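# Put clean cloths on the blue mat, skip stained ones

## Task

Move every cloth without a stain onto the blue mat, and make sure any cloth that has a stain ends up off the mat.

## Robot and tools

ROBOT. Two 7-joint arms, left_arm and right_arm, each ending in a two-finger gripper. Base poses in the scene frame: left_arm at (+0.057, +0.340, 0) m, quat_wxyz (+1.000, 0, 0, -0.006); right_arm at (-0.022, -0.292, 0) m, quat_wxyz (+1.000, 0, 0, +0.029). A two-camera stand is fixed to the floor behind the arms.

FRAMES. Scene frame: origin at table-top height, halfway between the arms' nominal bases; +x points out over the table, +z up, +y toward the left_arm side (arm names do not match image sides). Hand positions, hand velocities and wrist-camera poses are given in each arm's own base frame. Fixed cameras and the table use the scene frame. Reported hand pose can be off by a few cm, more at long reach.

JOINT ROW. Every commanded row has 16 numbers, even when one arm is idle: left_arm's 7 joint angles, then its opening, then right_arm's 7 angles and its opening. Joint order: waist, shoulder, upper arm roll, elbow, forearm roll, wrist pitch, wrist roll. Angles are absolute targets in radians (not offsets). Stated ranges: waist -6.283 to 6.283, shoulder -2.059 to 2.094, upper arm roll -6.283 to 6.283, elbow -0.192 to 3.927, forearm roll -6.283 to 6.283, wrist pitch -1.693 to 3.142, wrist roll -6.283 to 6.283. Real ends may differ by up to 0.010 rad. A row asking more than 0.010 rad beyond a range end (and farther out than the current angle) is refused; a target just past the real end is clipped, and the result then says "joint sent to its limit". Opening is an absolute command from -1 (closed) to +1 (fully open). To keep a gripper as it is, repeat its current command; 0 means half-open, not "no change".

GRIPPER. Fingers point along the gripper's +z and close along its y axis. end_effector_position is the spot between the pads when shut, about 2 cm short of the fingertips; closing pushes the tips roughly 10 mm further along +z. To hold something, command an opening well under grip_measured. Thin items such as cloth get full squeeze at -1.

TOOLS.
execute_actions(actions, cameras): actions is a list of up to 15 actions; each action is up to 15 rows, one per 1/30 s step, and a short action repeats its final row to fill 15 steps. An empty list returns camera images and the complete state.
move(target, speed, blend, opening_speed, blocking, cameras): target is one 16-number row or a list of up to 15 rows, all absolute joint angles and openings. All joints travel together, so the hand traces a curve; no obstacle avoidance. speed in rad/s (0.01 to 3.14, default 0.5) for the joint with the longest travel, one value or one per target. blend in rad rounds corners at intermediate targets; 0 stops at each. opening_speed (0.2 or more, scale units per second) ramps the fingers. blocking=false returns after about 0.5 s while motion continues; a new move replaces the running one. Whole list shares 10 s.
wait(seconds): 0 to 10, arms hold last command.
stop(): brakes a running move.
zoom_image(camera, region): region [x0, y0, x1, y1] in image pixels, at most 504 by 504, from that camera's newest image.
clear_fault(arm): "left_arm" or "right_arm"; only after a reported torque fault.
finished_scene(scene): the current scene's number; ends the scene irreversibly.
cameras argument: list of names, ["all"], or []. Names: cam_head_left, cam_head_right, cam_high, cam_left_wrist, cam_right_wrist, each 672x504.

RESULTS. Joint positions: per arm, 7 angles (rad) then pad gap (m, 0.084 fully open). Joint velocities likewise; "within noise" means at rest. Joint targets: angles currently driven toward. Tool commands: current opening commands. grip_measured: measured opening on the -1..+1 scale. Joint torques: total drive output, including gravity, positive toward larger angles. Wrist depth: 7x7 grid of distances in mm (172 to 3000), rows from top-left separated by " / ", "-" for no value. The move: line reports done, off_target (resting more than 0.01 rad from target), moving, held or fault, plus limits=held if steps were withheld. "joint command not followed" means the inter-arm clearance check altered targets.

MOTION LIMITS. Per step a joint target stays within 0.637 rad of the measured angle; joint targets change at most 3.14 rad/s; hand speed is capped at 1 m/s.

AVOID. Letting any cloth fall or be left off the table (task fails). Hard contact with the table or fixed things. Any arm-to-arm contact, including gripping the other arm's fingers. Releasing objects while they move. Contact torque limits (N m): waist 44.1, shoulder 44.3, upper arm roll 28.2, elbow 28.2, forearm roll 28.2, wrist pitch 15.2, wrist roll 15.8; exceeding one causes a TORQUE FAULT that stops the arm until clear_fault. Long outstretched holds or pushing at unreachable poses heat motors: MOTOR HOT appears at 65 °C, and 80 °C brakes the arm (OVER-TEMPERATURE FAULT) for 30 to 60 s or more.

Each tool is called after "Call:" as name(argument=value, ...), one argument or row to a line, values as JSON.

## Session

Call:
execute_actions(
  actions=[],
)

Scene clock: 0.00 s.
left_arm: end_effector_position=(+0.5609, -0.3749, +0.3310) grip_measured=+1.00 end_effector_quat_wxyz=(+0.031, +0.952, -0.255, +0.166) | right_arm: end_effector_position=(+0.2137, -0.0660, +0.1011) grip_measured=+1.00 end_effector_quat_wxyz=(-0.293, -0.451, +0.577, -0.615)
Joint positions: left_arm=[-0.604 0.432 -0.003 1.872 0.061 1.104 -0.102 0.084] | right_arm=[-0.75 -1.058 2.068 0.262 -0.037 0.982 2.746 0.084]
Joint velocities: within noise
Joint torques (N m): no reading
Motor temperatures (°C): left_arm=[36 41 40 33 37 39 34] | right_arm=[43 41 43 43 37 41 42]
Wrist depth (mm): cam_left_wrist=[1634 1634 1642 1634 1642 611 622 / 1509 1539 1539 568 579 581 583 / 1446 532 541 542 545 549 552 / 508 512 512 517 517 520 523 / 487 491 493 497 496 499 501 / 465 463 470 471 473 475 476 / 443 447 448 450 450 453 455] | cam_right_wrist=[2595 2510 2381 2294 2192 2145 2044 / 2664 2519 2457 2340 2249 2178 2080 / 2654 2556 2483 2372 2294 2132 2050 / 2696 2595 2483 2414 2294 1634 1940 / 2760 2604 2538 2422 1882 2228 581 / 2749 2675 2566 2448 697 539 449 / 2816 2706 2614 617 502 413 353]
Joint targets: left_arm=[-0.604 0.432 -0.003 1.872 0.061 1.104 -0.102] | right_arm=[-0.750 -1.058 2.068 0.262 -0.037 0.982 2.746]
Tool commands: left_gripper/opening=+1.0 right_gripper/opening=+1.0
camera_calibration:
cam_left_wrist: T_world_to_cam=[[-0.504224, -0.862796, 0.0366229, -0.0295293], [-0.801306, 0.451635, -0.392344, 0.829961], [0.321972, -0.227175, -0.919089, 0.162806], [0, 0, 0, 1]] pos_world=[0.597745, -0.363332, 0.476345]
cam_right_wrist: T_world_to_cam=[[-0.859393, -0.175247, -0.480345, 0.256769], [0.476279, 0.0674008, -0.876707, 0.0773412], [0.186016, -0.982215, 0.0255427, 0.0241417], [0, 0, 0, 1]] pos_world=[0.179339, 0.0634975, 0.190527]

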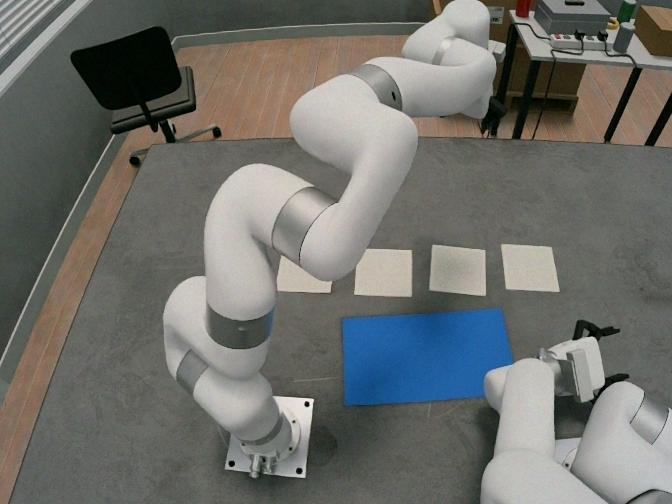

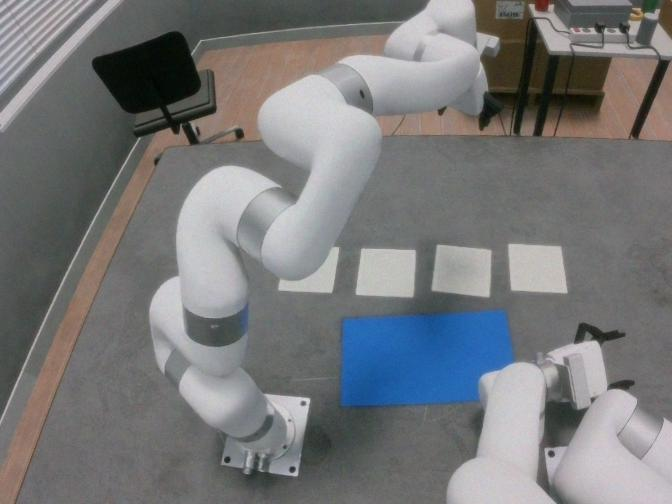

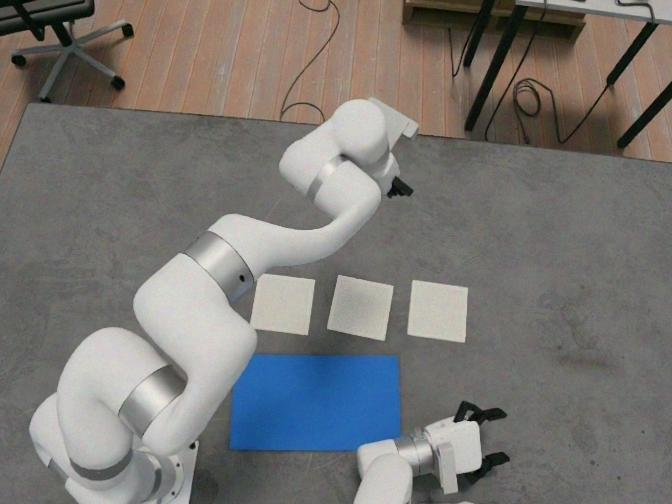

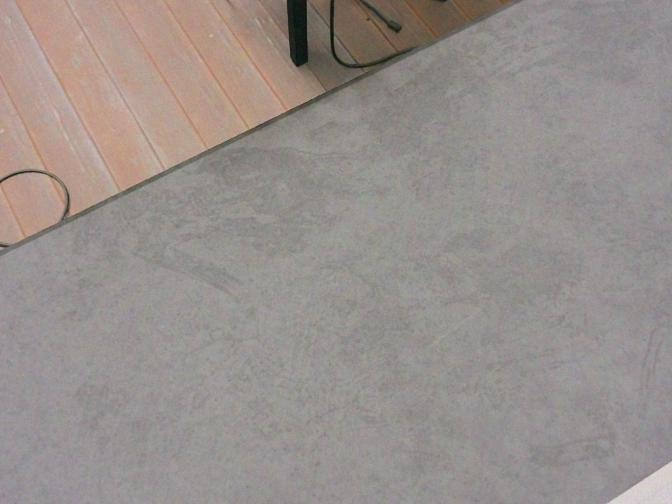

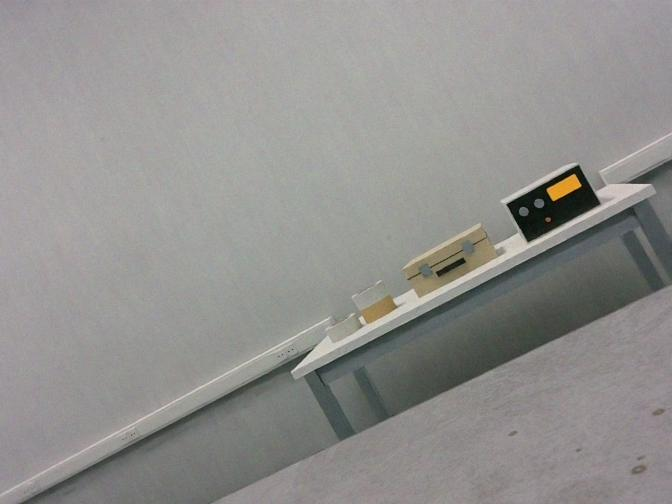

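Call:
zoom_image(
  camera="cam_head_right",
  region=[260, 220, 590, 310],
)

Call:
zoom_image(
  camera="cam_high",
  region=[230, 250, 500, 360],
)

Scaled by 1.527 from the camera's 672x504 image, which has a finer 960x720 frame.

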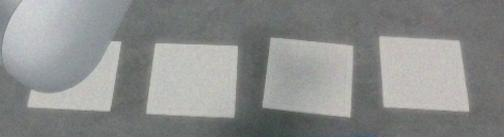

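Scaled by 1.867 from the camera's 672x504 image, which has a finer 960x720 frame.

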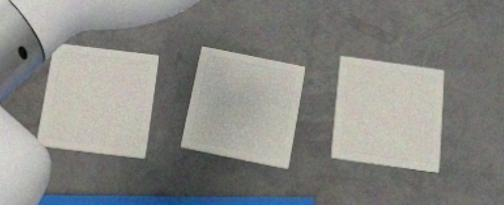

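Call:
move(
  target=[
    [-0.490,0.0105,0,0.7955,0,0.785,-0.502,0,-0.6,-1.058,0,0.4,0,1.1,2.95,0],
    [-0.490,0.0105,0,0.7955,0,0.785,-0.502,0,0.0931,0.1519,0,0.973,0,0.8211,3.293,0],
    [-0.490,0.1961,0,0.741,0,0.5449,-0.502,0,0.0931,0.3167,0,0.921,0,0.6043,3.293,0],
    [-0.490,0.2461,0,0.7387,0,0.4926,-0.502,-1,0.0931,0.3607,0,0.9194,0,0.5587,3.293,-1],
    [-0.490,0.0105,0,0.7955,0,0.785,-0.502,-1,0.0931,0.1519,0,0.973,0,0.8211,3.293,-1],
    [-0.8979,-0.626,0,0.2375,0,0.8635,-0.910,-1,0.7071,-0.2471,0,0.5233,0,0.7704,3.9067,-1],
    [-0.8979,-0.2715,0,0.1453,0,0.4168,-0.910,-0.3,0.7071,0.0185,0,0.456,0,0.4375,3.9067,-0.3],
    [-0.8979,-0.626,0,0.2375,0,0.8635,-0.910,-0.3,0.7071,-0.2471,0,0.5233,0,0.7704,3.9067,-0.3],
  ],
  speed=[1.6,1.6,0.7,0.12,0.7,1.1,0.7,0.9],
  blend=[0.3,0.05,0.02,0,0.08,0.08,0,0],
  cameras=["cam_head_left","cam_high"],
)

Scene clock: 78.53 s.
left_arm: end_effector_position=(+0.1605, -0.2014, +0.1201) grip_measured=-0.32 end_effector_quat_wxyz=(+0.000, +1.000, +0.006, +0.000) | right_arm: end_effector_position=(+0.2656, +0.2270, +0.1206) grip_measured=-0.32 end_effector_quat_wxyz=(+0.000, +0.029, +1.000, +0.000)
Joint positions: left_arm=[-0.898 -0.626 0 0.237 0 0.863 -0.91 0.03] | right_arm=[0.707 -0.247 0 0.523 0 0.77 3.907 0.03]
Joint torques (N m): left_arm=[-4.54 -7.37 -1 12.79 -0.16 -0.48 -1.64] | right_arm=[4.67 -16.9 -0.8 18.74 0.8 -0.4 1.38]
Wrist depth (mm): cam_left_wrist=[248 250 253 255 257 259 262 / 247 249 251 253 255 258 260 / 245 248 249 251 253 255 258 / 244 245 246 248 250 252 256 / 243 244 245 247 248 251 254 / 241 243 244 245 247 249 253 / 240 241 243 243 245 247 251] | cam_right_wrist=[268 267 266 264 263 262 261 / 265 263 263 261 259 259 258 / 262 260 259 258 257 256 255 / 259 258 257 255 254 253 251 / 256 255 253 252 251 250 249 / 254 252 250 247 248 247 246 / 250 249 246 244 244 243 243]
Joint targets: left_arm=[-0.898 -0.626 0.000 0.238 0.000 0.863 -0.910] | right_arm=[0.707 -0.247 0.000 0.523 0.000 0.770 3.907]
move: done
Images, in order (width x height): cam_head_left 672x504, cam_high 672x504.

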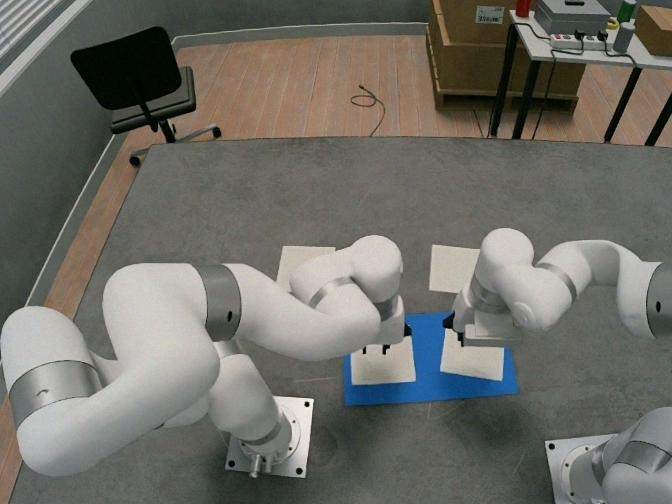

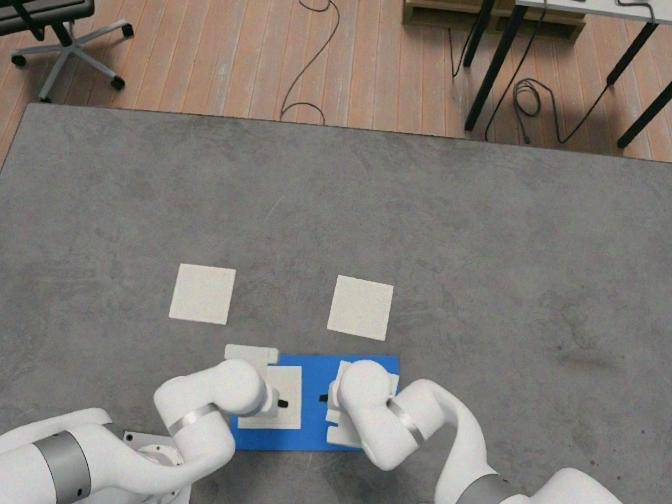

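Call:
zoom_image(
  camera="cam_high",
  region=[155, 250, 405, 455],
)

Call:
zoom_image(
  camera="cam_high",
  region=[160, 255, 245, 335],
)

Call:
zoom_image(
  camera="cam_high",
  region=[320, 265, 405, 345],
)

Scaled by 2.016 from the camera's 672x504 image, which has a finer 960x720 frame.

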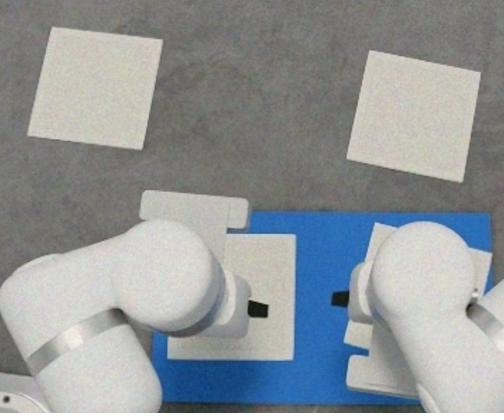

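Scaled by 5.929 from the camera's 672x504 image, which has a finer 960x720 frame.

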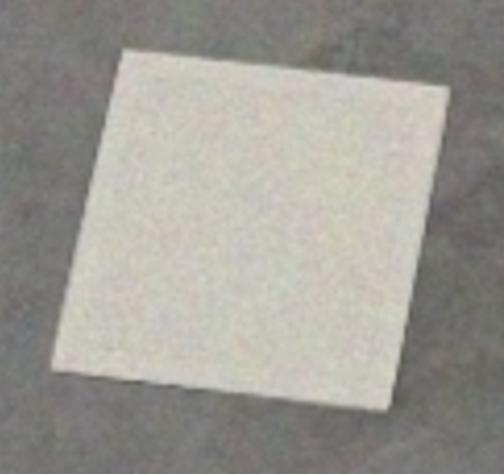

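Scaled by 5.929 from the camera's 672x504 image, which has a finer 960x720 frame.

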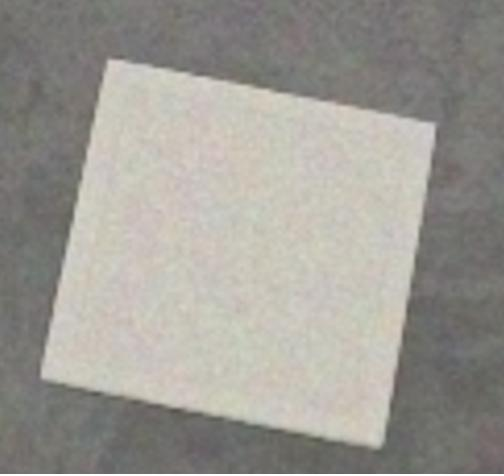

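Call:
move(
  target=[
    [-0.039,-0.2946,0,0.4796,0,0.7742,-1.622,-0.3,0.4839,0.1874,0,1.0202,0,0.8328,5.254,-0.3],
    [-0.039,-0.0536,0,0.412,0,0.4656,-1.622,-0.3,0.4839,0.347,0,0.969,0,0.622,5.254,-0.3],
    [-0.039,0.0134,0,0.4098,0,0.3964,-1.622,-1,0.4839,0.3901,0,0.9671,0,0.577,5.254,-1],
    [-0.039,-0.2946,0,0.4796,0,0.7742,-1.622,-1,0.4839,0.1874,0,1.0202,0,0.8328,5.254,-1],
    [-0.39,-0.3701,0,0.9566,0,1.3267,-1.973,-1,0.4839,0.0269,0,1.3555,0,1.3286,5.254,-1],
  ],
  speed=[1.2,0.7,0.12,0.7,0.8],
  blend=[0.05,0.02,0,0.08,0],
  cameras=["all"],
)

Call:
zoom_image(
  camera="cam_head_left",
  region=[250, 170, 560, 400],
)

Call:
zoom_image(
  camera="cam_head_right",
  region=[250, 170, 560, 400],
)

Scene clock: 144.53 s.
left_arm: end_effector_position=(+0.3423, -0.1407, +0.3001) grip_measured=-0.98 end_effector_quat_wxyz=(+0.000, +0.703, +0.711, +0.000) | right_arm: end_effector_position=(+0.4315, +0.2268, +0.3001) grip_measured=-0.98 end_effector_quat_wxyz=(+0.000, +0.727, +0.686, +0.000)
Joint positions: left_arm=[-0.39 -0.37 0 0.957 0 1.327 -1.973 0.001] | right_arm=[0.484 0.027 0 1.355 0 1.329 5.254 0.001]
Joint torques (N m): left_arm=[-5.04 -13.68 0.29 14.16 0.05 -0.46 -2.04] | right_arm=[-4.37 -25.44 -1.1 21.33 -1.77 -0.34 1.33]
Wrist depth (mm): cam_left_wrist=[430 435 436 439 444 448 451 / 425 430 434 437 442 444 447 / 424 426 431 434 438 441 444 / 421 425 429 432 436 438 442 / 417 422 426 428 434 436 439 / 414 417 422 425 429 432 438 / 411 414 417 422 427 429 433] | cam_right_wrist=[457 455 453 450 262 446 444 / 452 448 446 446 441 440 440 / 447 444 440 440 438 435 433 / 443 438 436 436 434 431 430 / 438 436 434 431 430 427 426 / 433 429 426 - 424 423 421 / 429 424 422 - 421 418 415]
Joint targets: left_arm=[-0.390 -0.370 0.000 0.957 0.000 1.327 -1.973] | right_arm=[0.484 0.027 0.000 1.355 0.000 1.329 5.254]
move: done
camera_calibration:
cam_left_wrist: T_world_to_cam=[[0.997792, 0.0231493, 0.0622479, -0.33369], [0.0271165, -0.997603, -0.0636626, -0.0492228], [0.0606249, 0.06521, -0.996028, 0.411645], [0, 0, 0, 1]] pos_world=[0.309332, -0.0682235, 0.427647]
cam_right_wrist: T_world_to_cam=[[0.995273, -0.0953692, -0.0183572, -0.366215], [-0.0967382, -0.990231, -0.100419, 0.382545], [-0.00860093, 0.10172, -0.994776, 0.410377], [0, 0, 0, 1]] pos_world=[0.405021, 0.302138, 0.439925]

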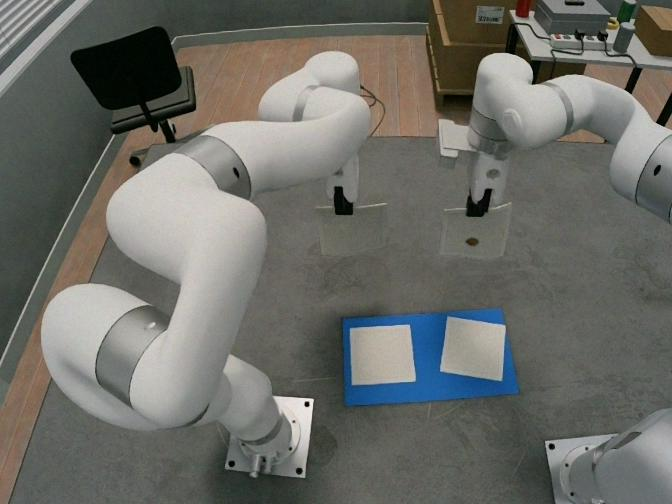

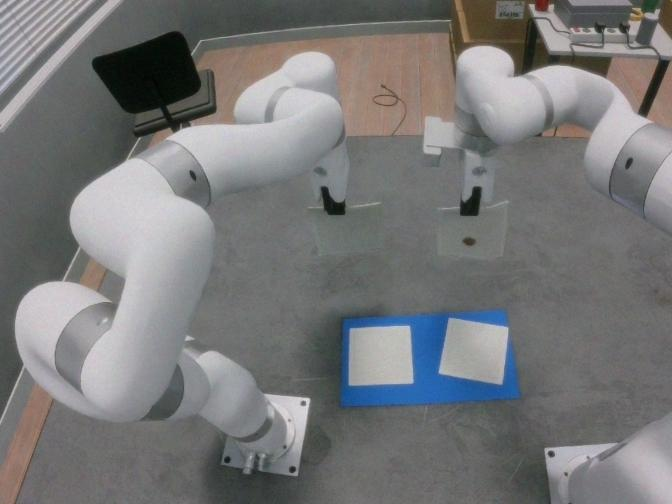

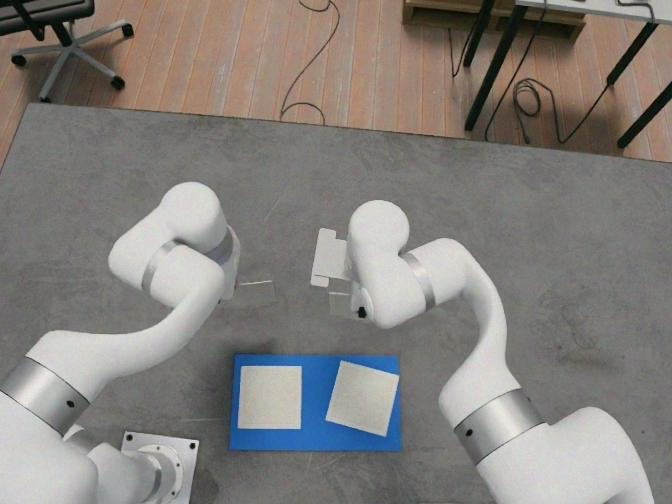

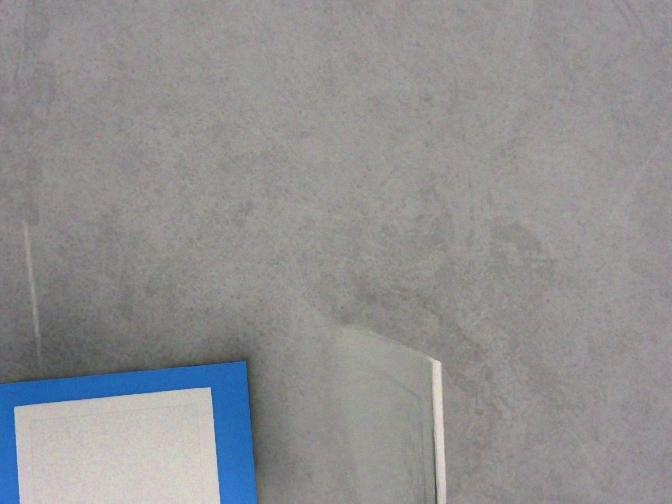

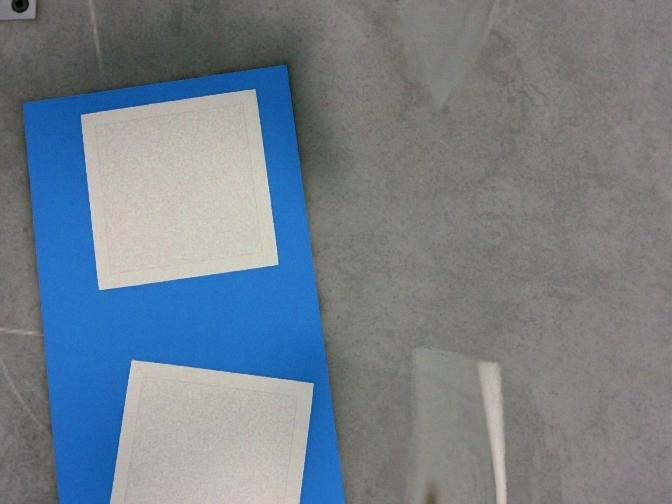

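Scaled by 1.626 from the camera's 672x504 image, which has a finer 960x720 frame.

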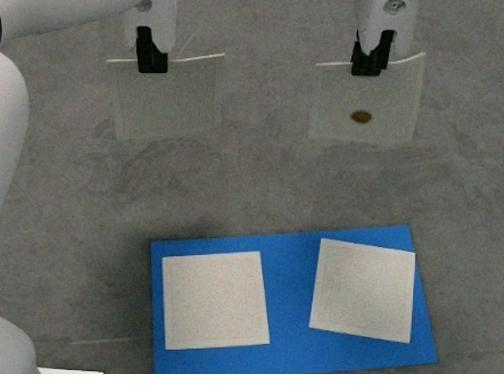

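Scaled by 1.626 from the camera's 672x504 image, which has a finer 960x720 frame.

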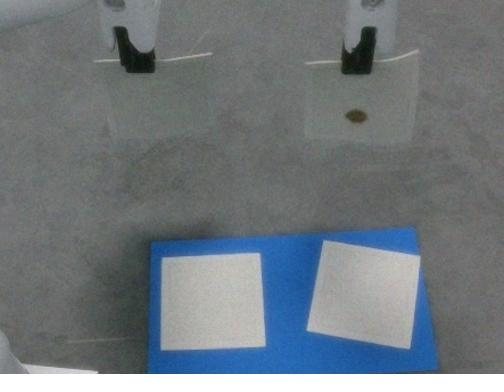

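Call:
move(
  target=[
    [-0.39,-0.3701,0,0.9566,0,1.3267,-1.973,-1,0.4839,0.1874,0,1.0202,0,0.8328,5.254,-1],
    [-0.9118,-0.1769,0,0.5911,0,0.768,-2.495,-1,0.3917,0.6135,0,1.3741,0,0.7606,5.162,-0.3],
    [-1.1755,-0.0705,0,0.349,0,0.4195,-2.758,-0.3,0.3917,0.4683,0,1.4273,0,0.959,5.162,-0.3],
    [-1.1755,-0.364,0,0.4226,0,0.7866,-2.758,-0.3,0.4839,0.1874,0,1.0202,0,0.8328,5.5,-0.3],
    [-1.0441,-0.7016,0,0.1955,0,0.8971,-2.747,-0.3,0.7739,-0.3655,0,0.4214,0,0.7869,5.686,-0.3],
    [-1.0441,-0.3853,0,0.1006,0,0.4859,-2.747,-0.3,0.7739,-0.112,0,0.35,0,0.462,5.686,-0.3],
    [-1.0441,-0.2878,0,0.095,0,0.3828,-2.747,-1,0.7739,-0.0425,0,0.347,0,0.3895,5.686,-1],
    [-1.0441,-0.7016,0,0.1955,0,0.8971,-2.747,-1,0.7739,-0.3655,0,0.4214,0,0.7869,5.686,-1],
    [-0.39,-0.3701,0,0.9566,0,1.3267,-2.093,-1,0.4839,0.0269,0,1.3555,0,1.3286,5.396,-1],
  ],
  speed=[0.8,1.0,0.6,0.9,1.3,0.9,0.2,0.9,1.1],
  blend=[0.05,0,0,0.05,0.05,0.03,0,0.08,0],
  cameras=["cam_head_left","cam_high"],
)

Call:
zoom_image(
  camera="cam_head_left",
  region=[250, 170, 560, 400],
)

Scene clock: 174.33 s.
left_arm: end_effector_position=(+0.3422, -0.1407, +0.3001) grip_measured=-0.98 end_effector_quat_wxyz=(+0.000, +0.659, +0.752, +0.000) | right_arm: end_effector_position=(+0.4315, +0.2268, +0.3001) grip_measured=-1.00 end_effector_quat_wxyz=(+0.000, +0.774, +0.633, +0.000)
Joint positions: left_arm=[-0.39 -0.37 0 0.957 0 1.327 -2.093 0.001] | right_arm=[0.484 0.027 0 1.355 0 1.329 5.396 0]
Joint torques (N m): left_arm=[3.88 -7.49 -1.32 13.82 0.02 -0.42 1.97] | right_arm=[-5.38 -17.71 0.67 21.2 -1.58 -0.54 -1.69]
Wrist depth (mm): cam_left_wrist=[430 432 437 440 443 448 452 / 426 431 432 438 442 444 450 / 424 427 431 434 438 443 445 / 422 425 427 432 436 440 443 / 420 422 425 429 432 436 439 / 415 418 421 - 431 433 437 / 411 416 418 - 425 430 433] | cam_right_wrist=[458 456 452 452 448 446 444 / 452 450 447 444 442 442 440 / 446 445 442 440 438 436 434 / 442 440 437 436 435 432 431 / 437 433 433 432 427 426 426 / 432 428 426 426 422 419 421 / 428 424 422 421 417 417 416]
Joint targets: left_arm=[-0.390 -0.370 0.000 0.957 0.000 1.327 -2.093] | right_arm=[0.484 0.027 0.000 1.355 0.000 1.329 5.396]
move: done
Images, in order (width x height): cam_head_left 672x504, cam_high 672x504.

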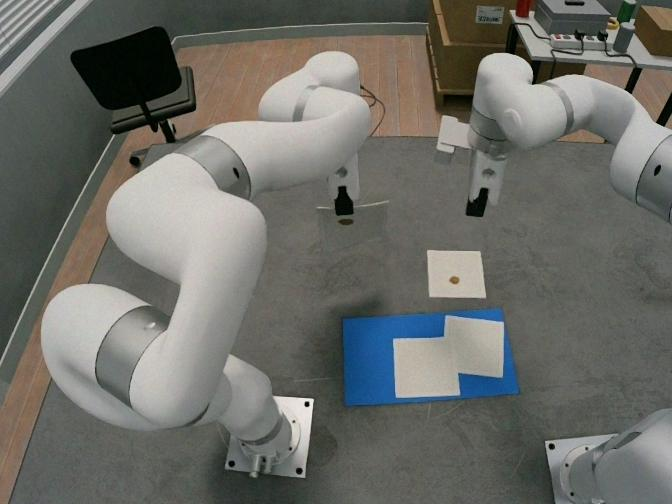

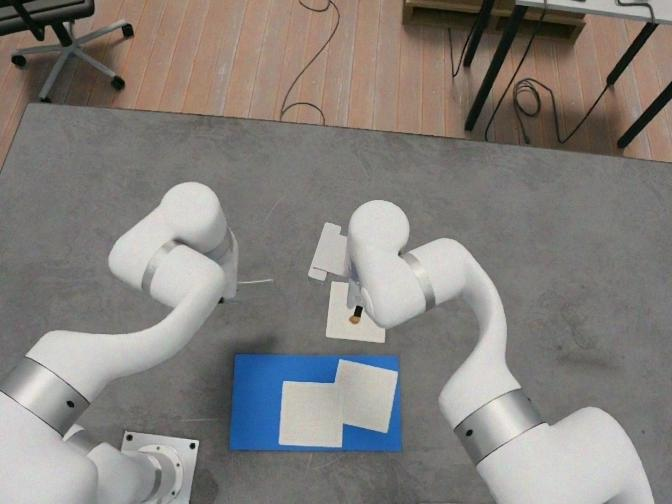

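Scaled by 1.626 from the camera's 672x504 image, which has a finer 960x720 frame.

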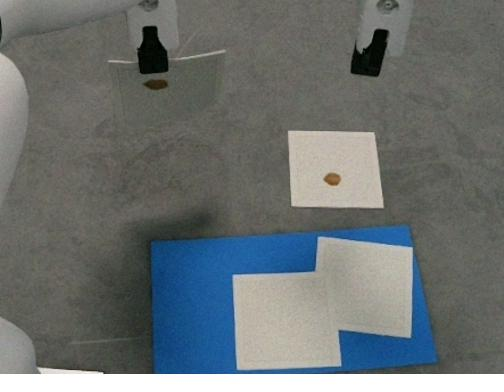

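Call:
move(
  target=[
    [-0.39,-0.1769,0,0.5911,0,0.768,-2.093,-1,0.7062,-0.425,0,0.3726,0,0.7976,5.566,-0.3],
    [-0.294,0.313,0,0.8763,0,0.5633,-1.997,-0.3,0.7062,-0.159,0,0.297,0,0.456,5.566,-0.3],
    [-0.294,0.12,0,0.929,0,0.809,-1.997,-0.3,0.7062,-0.0835,0,0.2944,0,0.3779,5.566,-1],
    [0.1,-0.2946,0,0.4796,0,0.7742,-1.5,-0.3,0.7062,-0.425,0,0.3726,0,0.7976,5.566,-1],
    [0.1,-0.2946,0,0.4796,0,0.7742,-1.5,-0.3,0.4839,0.0269,0,1.3555,0,1.3286,5.396,-1],
  ],
  speed=[1.0,0.9,0.4,0.9,1.1],
  blend=[0.05,0,0,0.08,0],
  cameras=["cam_head_left","cam_high"],
)

Call:
zoom_image(
  camera="cam_head_left",
  region=[250, 170, 560, 400],
)

Scene clock: 202.87 s.
left_arm: end_effector_position=(+0.3344, +0.0336, +0.1204) grip_measured=-0.32 end_effector_quat_wxyz=(+0.000, +0.697, +0.717, +0.000) | right_arm: end_effector_position=(+0.4315, +0.2268, +0.3001) grip_measured=-0.98 end_effector_quat_wxyz=(+0.000, +0.774, +0.633, +0.000)
Joint positions: left_arm=[0.1 -0.295 0 0.48 0 0.774 -1.5 0.03] | right_arm=[0.484 0.027 0 1.355 0 1.329 5.396 0.001]
Joint torques (N m): left_arm=[3.92 -13.17 -2.05 8.97 -0.37 -2.29 1.76] | right_arm=[-4.56 -17.89 1.11 21.18 -1.23 -0.56 -1.59]
Wrist depth (mm): cam_left_wrist=[249 251 254 256 258 260 262 / 248 250 252 254 256 258 260 / 246 248 250 252 254 256 259 / 244 247 249 251 253 255 257 / 243 245 247 249 251 253 255 / 241 244 245 247 249 252 253 / 240 242 244 246 248 250 251] | cam_right_wrist=[457 456 453 448 447 445 444 / 452 451 447 444 442 441 440 / 446 444 442 439 437 437 434 / 442 438 437 436 434 432 430 / 437 433 431 - 426 426 427 / 432 430 428 - 422 420 422 / 428 426 424 422 417 416 416]
Joint targets: left_arm=[0.100 -0.295 0.000 0.480 0.000 0.774 -1.500] | right_arm=[0.484 0.027 0.000 1.355 0.000 1.329 5.396]
move: done
Images, in order (width x height): cam_head_left 672x504, cam_high 672x504.

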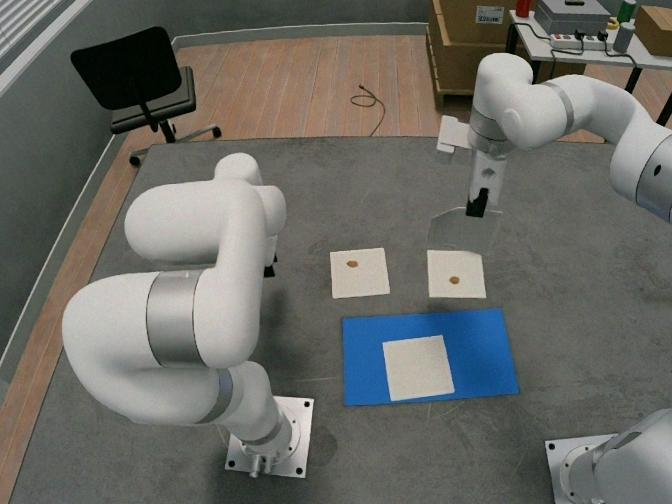

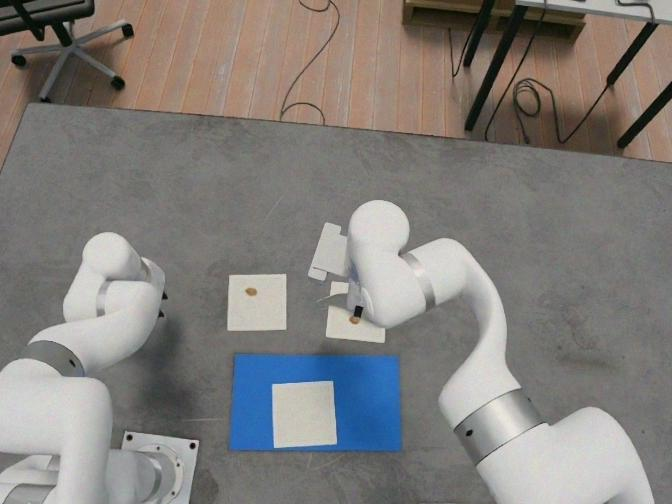

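Scaled by 1.626 from the camera's 672x504 image, which has a finer 960x720 frame.

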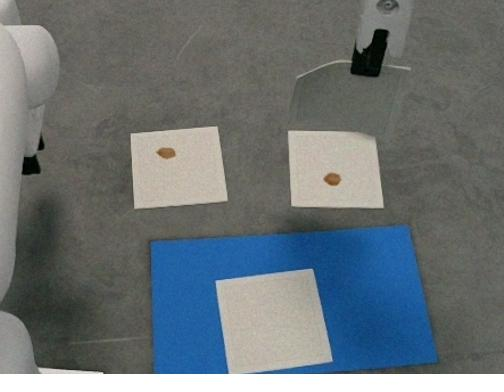

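Call:
move(
  target=[
    [0.1,-0.2946,0,0.4796,0,0.7742,-1.5,-0.3,0.4993,-0.0875,0,0.6846,0,0.7721,5.179,-1],
    [0.1,-0.2946,0,0.4796,0,0.7742,-1.5,-0.3,0.6772,-0.0852,0,0.3315,0,0.4167,5.357,-0.3],
    [0.1,-0.2946,0,0.4796,0,0.7742,-1.5,-0.3,0.6772,-0.3816,0,0.4054,0,0.787,5.357,-0.3],
    [0.1,-0.2946,0,0.4796,0,0.7742,-1.5,-0.3,0.2,-0.3816,0,0.4054,0,0.787,5.357,-0.3],
  ],
  speed=[1.0,0.6,0.8,1.2],
  blend=[0.05,0,0.1,0],
  cameras=["cam_high"],
)

Scene clock: 221.73 s.
left_arm: end_effector_position=(+0.3344, +0.0336, +0.1204) grip_measured=-0.32 end_effector_quat_wxyz=(+0.000, +0.697, +0.717, +0.000) | right_arm: end_effector_position=(+0.3066, +0.0622, +0.1201) grip_measured=-0.32 end_effector_quat_wxyz=(+0.000, +0.846, +0.534, +0.000)
Joint positions: left_arm=[0.1 -0.295 0 0.48 0 0.774 -1.5 0.03] | right_arm=[0.2 -0.382 0 0.405 0 0.787 5.357 0.03]
Joint torques (N m): left_arm=[3.88 -13.24 -1.84 9.11 -0.59 -1.52 -1.67] | right_arm=[-5.09 -13.95 2.24 18.84 0.26 -0.76 1.48]
Wrist depth (mm): cam_left_wrist=[250 252 254 256 257 259 262 / 248 250 252 254 256 258 260 / 246 248 250 252 254 256 259 / 245 247 249 251 253 255 257 / 243 245 247 249 251 253 256 / 242 244 246 247 250 252 253 / 240 242 244 246 247 250 252] | cam_right_wrist=[265 264 261 262 262 259 257 / 261 258 259 258 259 258 255 / 260 258 256 255 255 255 254 / 258 255 254 253 253 252 252 / 256 253 251 251 251 250 249 / 253 251 250 249 248 248 246 / 250 249 248 247 246 245 243]
Joint targets: left_arm=[0.100 -0.295 0.000 0.480 0.000 0.774 -1.500] | right_arm=[0.200 -0.382 0.000 0.405 0.000 0.787 5.357]
move: done
Images, in order (width x height): cam_high 672x504.

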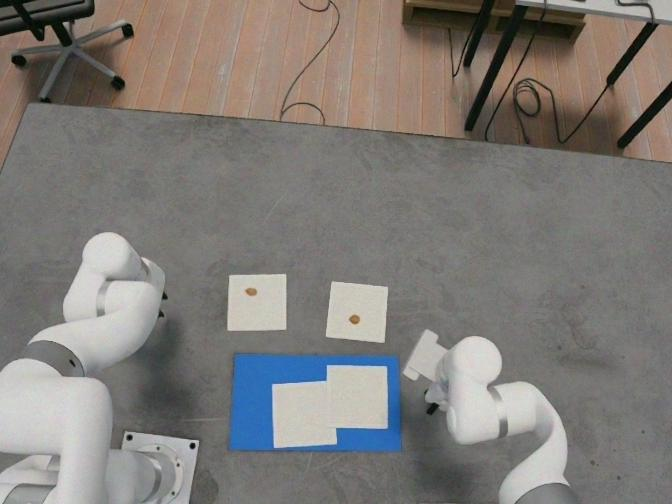

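Call:
finished_scene(
  scene=2,
)

The scene is finished: the task was done.


## Next scene

The same job, from a new start.

Call:
execute_actions(
  actions=[],
)

Scene clock: 0.00 s.
left_arm: end_effector_position=(+0.4934, +0.0693, +0.2029) grip_measured=+1.00 end_effector_quat_wxyz=(-0.203, +0.461, -0.554, +0.663) | right_arm: end_effector_position=(+0.5908, +0.0641, +0.1587) grip_measured=+1.00 end_effector_quat_wxyz=(-0.149, +0.315, +0.936, +0.037)
Joint positions: left_arm=[-1.631 -0.984 2.288 0.82 1.545 -0.853 1.157 0.084] | right_arm=[-0.063 0.725 0.159 1.966 0.077 1.498 -2.437 0.084]
Joint velocities: within noise
Joint torques (N m): no reading
Motor temperatures (°C): left_arm=[35 39 39 32 36 38 34] | right_arm=[42 39 42 43 36 40 41]
Wrist depth (mm): cam_left_wrist=[- - - - - 2948 750 / - - - - - 939 654 / - - - - 1996 765 576 / - - - - 1823 684 528 / 2911 2935 - - 2228 641 481 / 2644 2816 - 2213 2062 566 438 / 2585 2634 2727 2158 1979 520 402] | cam_right_wrist=[414 408 402 395 389 384 377 / 388 381 376 372 367 363 356 / 366 360 356 353 345 340 338 / 347 343 339 335 328 324 321 / 331 327 321 319 316 310 307 / 315 309 305 302 301 296 293 / 299 295 291 288 286 285 281]
Joint targets: left_arm=[-1.631 -0.984 2.288 0.820 1.545 -0.853 1.157] | right_arm=[-0.063 0.725 0.159 1.966 0.077 1.498 -2.437]
Tool commands: left_gripper/opening=+1.0 right_gripper/opening=+1.0
camera_calibration:
cam_left_wrist: T_world_to_cam=[[-0.298614, -0.278305, -0.912894, 0.375141], [0.541428, 0.73831, -0.402186, -0.155349], [0.78593, -0.614365, -0.0697878, -0.206757], [0, 0, 0, 1]] pos_world=[0.358629, 0.0920751, 0.265555]
cam_right_wrist: T_world_to_cam=[[0.625353, 0.77852, -0.053285, -0.374868], [0.702511, -0.591395, -0.395892, -0.228202], [-0.339722, 0.210139, -0.91675, 0.463968], [0, 0, 0, 1]] pos_world=[0.55236, 0.0593868, 0.315025]

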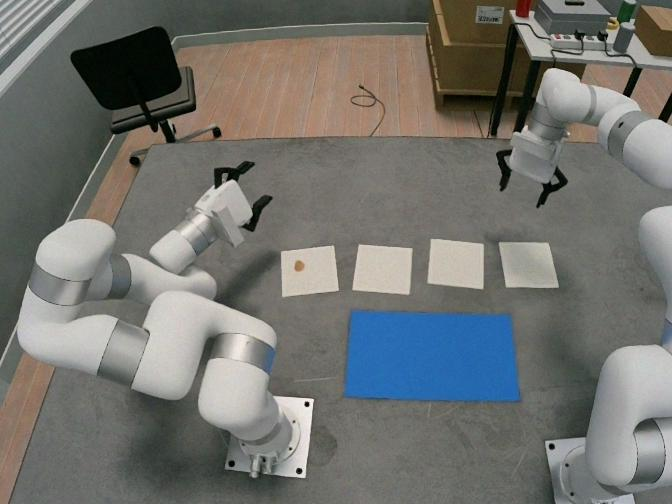

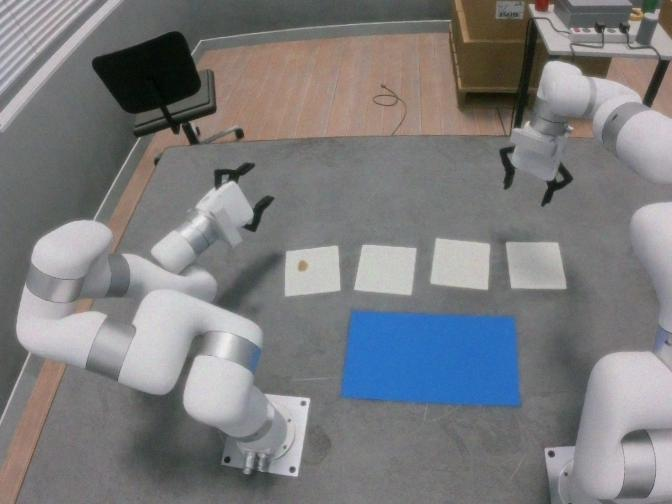

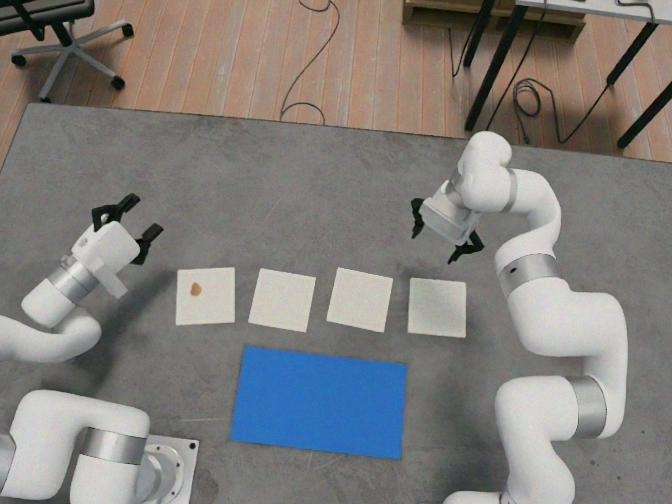

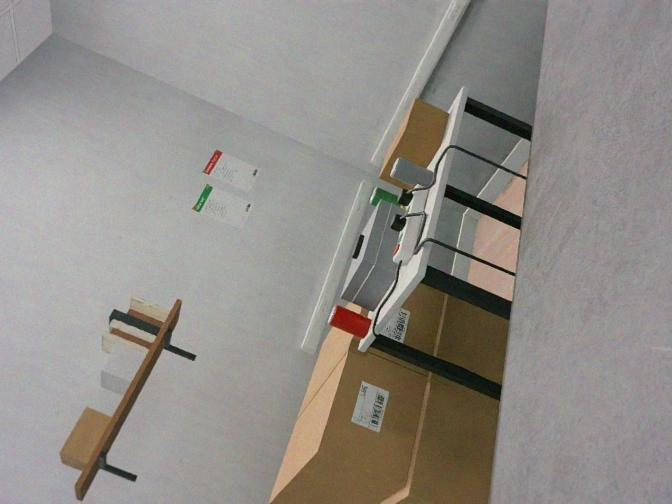

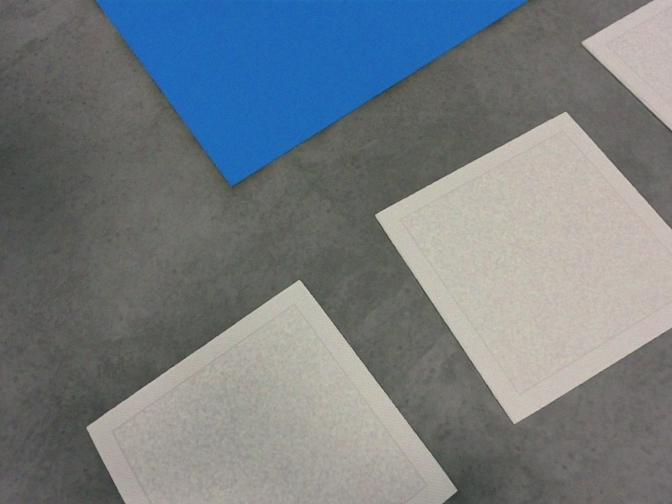

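Call:
move(
  target=[
    [-1.0,-0.984,0,0.82,0,1.5,-0.8,-0.3,0.1056,0.0401,0,0.8316,0,0.7915,-1.447,-0.3],
    [-0.5241,-0.0917,0,0.6801,0,0.7718,-2.067,-0.3,0.1056,0.0401,0,0.8316,0,0.7915,-1.447,-0.3],
    [-0.5241,0.109,0,0.622,0,0.513,-2.067,-0.3,0.1056,0.219,0,0.778,0,0.559,-1.447,-0.3],
    [-0.5241,0.1662,0,0.6197,0,0.4535,-2.067,-1,0.1056,0.2699,0,0.7756,0,0.5057,-1.447,-1],
    [-0.5241,-0.0917,0,0.6801,0,0.7718,-2.067,-1,0.1056,0.0401,0,0.8316,0,0.7915,-1.447,-1],
    [-0.39,-0.3701,0,0.9566,0,1.3267,-1.933,-1,0.3,0.0269,0,1.3555,0,1.3286,-1.253,-1],
  ],
  speed=[1.9,1.5,0.8,0.2,0.8,1.1],
  blend=[0.3,0.05,0.03,0,0.08,0],
  cameras=["cam_head_left","cam_high"],
)

Call:
zoom_image(
  camera="cam_head_left",
  region=[250, 170, 580, 400],
)

Scene clock: 37.87 s.
left_arm: end_effector_position=(+0.3422, -0.1407, +0.3000) grip_measured=-0.98 end_effector_quat_wxyz=(+0.000, +0.717, +0.697, +0.000) | right_arm: end_effector_position=(+0.4657, +0.1441, +0.3000) grip_measured=-0.98 end_effector_quat_wxyz=(+0.000, +0.713, +0.701, +0.000)
Joint positions: left_arm=[-0.39 -0.37 0 0.957 0 1.327 -1.933 0.001] | right_arm=[0.3 0.027 0 1.355 0 1.329 -1.253 0.001]
Joint torques (N m): left_arm=[3.95 -14.36 2.25 13.78 -1.46 -0.48 1.92] | right_arm=[5.25 -24.71 -1.6 21.39 -1.3 -0.55 1.83]
Wrist depth (mm): cam_left_wrist=[429 433 436 440 442 447 450 / 426 430 433 438 440 445 447 / 423 426 431 431 434 441 444 / 420 423 426 429 434 438 441 / 418 422 426 428 433 436 440 / 414 417 422 - 429 431 436 / 412 415 417 221 426 429 433] | cam_right_wrist=[458 455 454 450 449 445 445 / 453 450 447 446 443 441 438 / 447 445 442 440 438 436 434 / 442 440 438 436 431 431 429 / 437 436 434 431 427 426 426 / 432 431 429 - 422 421 421 / 428 426 424 - 420 418 416]
Joint targets: left_arm=[-0.390 -0.370 0.000 0.957 0.000 1.327 -1.933] | right_arm=[0.300 0.027 0.000 1.355 0.000 1.329 -1.253]
move: done; blend cut to 0.0297 rad at target 3
Images, in order (width x height): cam_head_left 672x504, cam_high 672x504.

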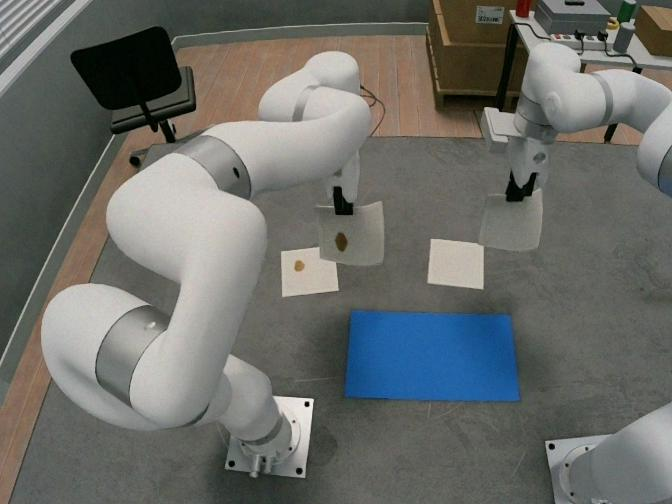

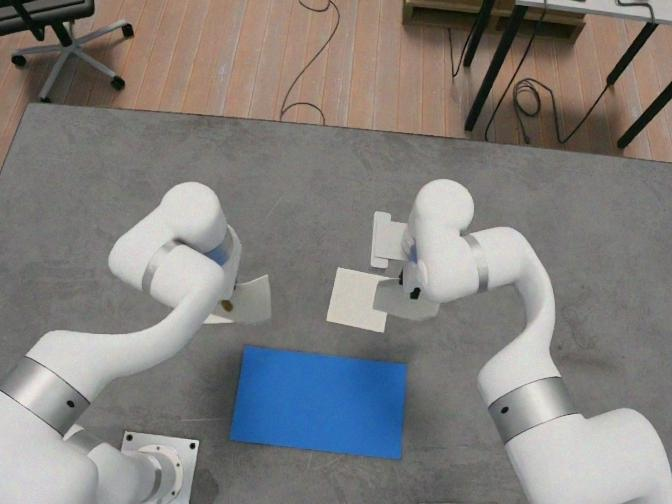

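Scaled by 1.527 from the camera's 672x504 image, which has a finer 960x720 frame.

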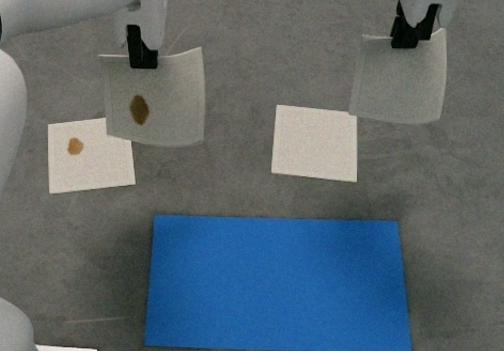

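Call:
move(
  target=[
    [-0.39,-0.1769,0,0.5911,0,0.768,-1.933,-1,0.5159,-0.0971,0,0.6741,0,0.7712,-0.967,-1],
    [-0.3933,0.357,0,0.9455,0,0.5885,-1.936,-0.3,0.7001,-0.091,0,0.3257,0,0.4167,-0.783,-0.3],
    [-0.3933,0.1711,0,0.9986,0,0.8275,-1.936,-0.3,0.7001,-0.3907,0,0.4008,0,0.7915,-0.783,-0.3],
    [0.1,-0.2946,0,0.4796,0,0.7742,-1.5,-0.3,0.4685,0.2414,0,1.0935,0,0.8521,-0.955,-0.3],
    [0.1,-0.2946,0,0.4796,0,0.7742,-1.5,-0.3,0.4685,0.393,0,1.043,0,0.65,-0.955,-0.3],
    [0.1,-0.2946,0,0.4796,0,0.7742,-1.5,-0.3,0.4685,0.4352,0,1.0411,0,0.6059,-0.955,-1],
    [0.1,-0.2946,0,0.4796,0,0.7742,-1.5,-0.3,0.4685,0.2414,0,1.0935,0,0.8521,-0.955,-1],
    [0.1,-0.2946,0,0.4796,0,0.7742,-1.5,-0.3,0.4839,0.0269,0,1.3555,0,1.3286,-0.94,-1],
  ],
  speed=[1.0,0.7,0.8,1.2,0.8,0.2,0.8,1.1],
  blend=[0.05,0,0.08,0.05,0.03,0,0.08,0],
  cameras=["cam_head_left","cam_high"],
)

Call:
zoom_image(
  camera="cam_head_left",
  region=[250, 170, 580, 400],
)

Scene clock: 73.27 s.
left_arm: end_effector_position=(+0.3344, +0.0336, +0.1204) grip_measured=-0.32 end_effector_quat_wxyz=(+0.000, +0.697, +0.717, +0.000) | right_arm: end_effector_position=(+0.4315, +0.2268, +0.3000) grip_measured=-0.98 end_effector_quat_wxyz=(+0.000, +0.757, +0.653, +0.000)
Joint positions: left_arm=[0.1 -0.295 0 0.48 0 0.774 -1.5 0.03] | right_arm=[0.484 0.027 0 1.355 0 1.329 -0.94 0.001]
Joint torques (N m): left_arm=[3.74 -13.79 -2.3 9.1 -0.16 -1.89 1.16] | right_arm=[5.17 -26.01 -1.16 21.51 2.02 -0.51 1.75]
Wrist depth (mm): cam_left_wrist=[250 252 254 255 258 260 262 / 248 250 252 254 256 258 260 / 246 248 250 252 254 256 258 / 245 247 248 251 253 255 257 / 244 245 247 249 251 253 255 / 241 243 246 248 250 251 254 / 240 242 244 246 247 248 250] | cam_right_wrist=[458 456 452 449 447 446 443 / 452 450 446 444 440 440 439 / 446 446 442 439 436 435 434 / 442 440 437 434 433 431 429 / 438 437 434 430 428 427 426 / 433 431 429 - 425 423 421 / 427 424 422 257 419 418 416]
Joint targets: left_arm=[0.100 -0.295 0.000 0.480 0.000 0.774 -1.500] | right_arm=[0.484 0.027 0.000 1.355 0.000 1.329 -0.940]
move: done; blend cut to 0.0221 rad at target 5
Images, in order (width x height): cam_head_left 672x504, cam_high 672x504.

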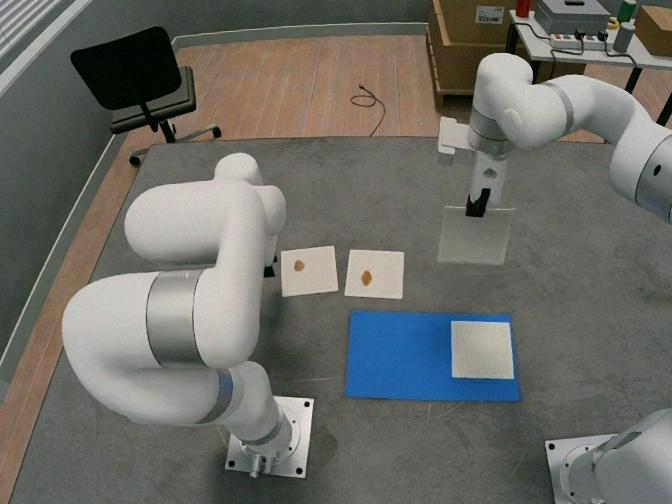

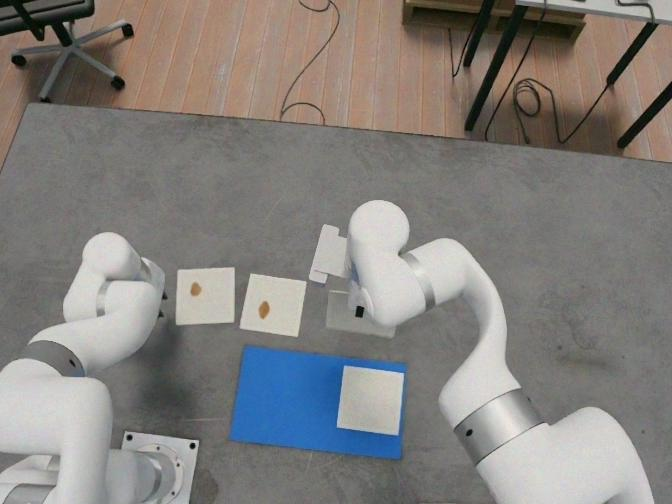

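Scaled by 1.527 from the camera's 672x504 image, which has a finer 960x720 frame.

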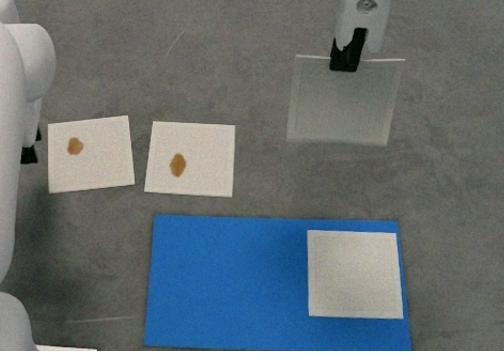

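Call:
move(
  target=[
    [0.1,-0.2946,0,0.4796,0,0.7742,-1.5,-0.3,0.8201,0.2134,0,1.0546,0,0.8412,-0.663,-1],
    [0.1,-0.2946,0,0.4796,0,0.7742,-1.5,-0.3,1.0062,0.2435,0,0.7707,0,0.5272,-0.477,-0.3],
    [0.1,-0.2946,0,0.4796,0,0.7742,-1.5,-0.3,1.0062,0.036,0,0.8264,0,0.7904,-0.477,-0.3],
    [0.1,-0.2946,0,0.4796,0,0.7742,-1.5,-0.3,0.45,0.036,0,0.8264,0,0.7904,-0.6,-0.3],
  ],
  speed=[1.0,0.7,0.8,1.2],
  blend=[0.05,0,0.08,0],
  cameras=["cam_high"],
)

Call:
zoom_image(
  camera="cam_high",
  region=[210, 330, 430, 480],
)

Scene clock: 90.30 s.
left_arm: end_effector_position=(+0.3344, +0.0336, +0.1204) grip_measured=-0.32 end_effector_quat_wxyz=(+0.000, +0.697, +0.717, +0.000) | right_arm: end_effector_position=(+0.3934, +0.1901, +0.1205) grip_measured=-0.32 end_effector_quat_wxyz=(+0.000, +0.865, +0.501, +0.000)
Joint positions: left_arm=[0.1 -0.295 0 0.48 0 0.774 -1.5 0.03] | right_arm=[0.45 0.036 0 0.826 0 0.79 -0.6 0.03]
Joint torques (N m): left_arm=[3.88 -13.53 -1.82 9.2 -0.43 -1.36 -1.5] | right_arm=[-5.1 -23.74 2.02 18.88 1.9 -0.73 -1.79]
Wrist depth (mm): cam_left_wrist=[249 252 253 256 258 260 262 / 248 249 252 254 256 258 260 / 245 248 250 252 254 256 258 / 245 247 248 251 253 255 257 / 243 245 247 250 251 253 255 / 242 243 246 247 249 251 253 / 240 242 244 246 248 247 249] | cam_right_wrist=[267 266 263 260 260 260 259 / 262 262 261 260 259 258 257 / 258 258 258 257 256 255 253 / 256 255 255 255 254 253 252 / 253 252 253 252 251 250 249 / 251 250 250 249 249 247 246 / 249 248 245 246 246 245 243]
Joint targets: left_arm=[0.100 -0.295 0.000 0.480 0.000 0.774 -1.500] | right_arm=[0.450 0.036 0.000 0.826 0.000 0.790 -0.600]
move: done
Images, in order (width x height): cam_high 672x504.

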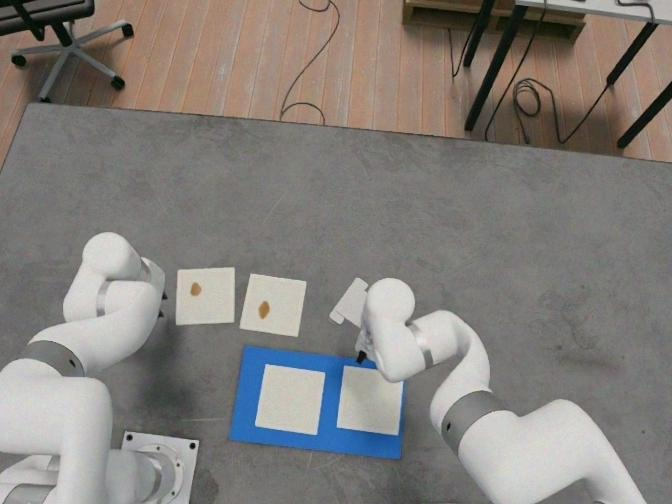

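Scaled by 2.291 from the camera's 672x504 image, which has a finer 960x720 frame.

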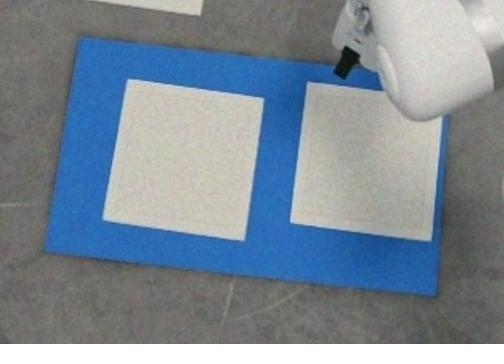

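Both clean cloths are on the mat, and the two stained ones are off it.

Call:
finished_scene(
  scene=3,
)

The scene is finished: the task was done.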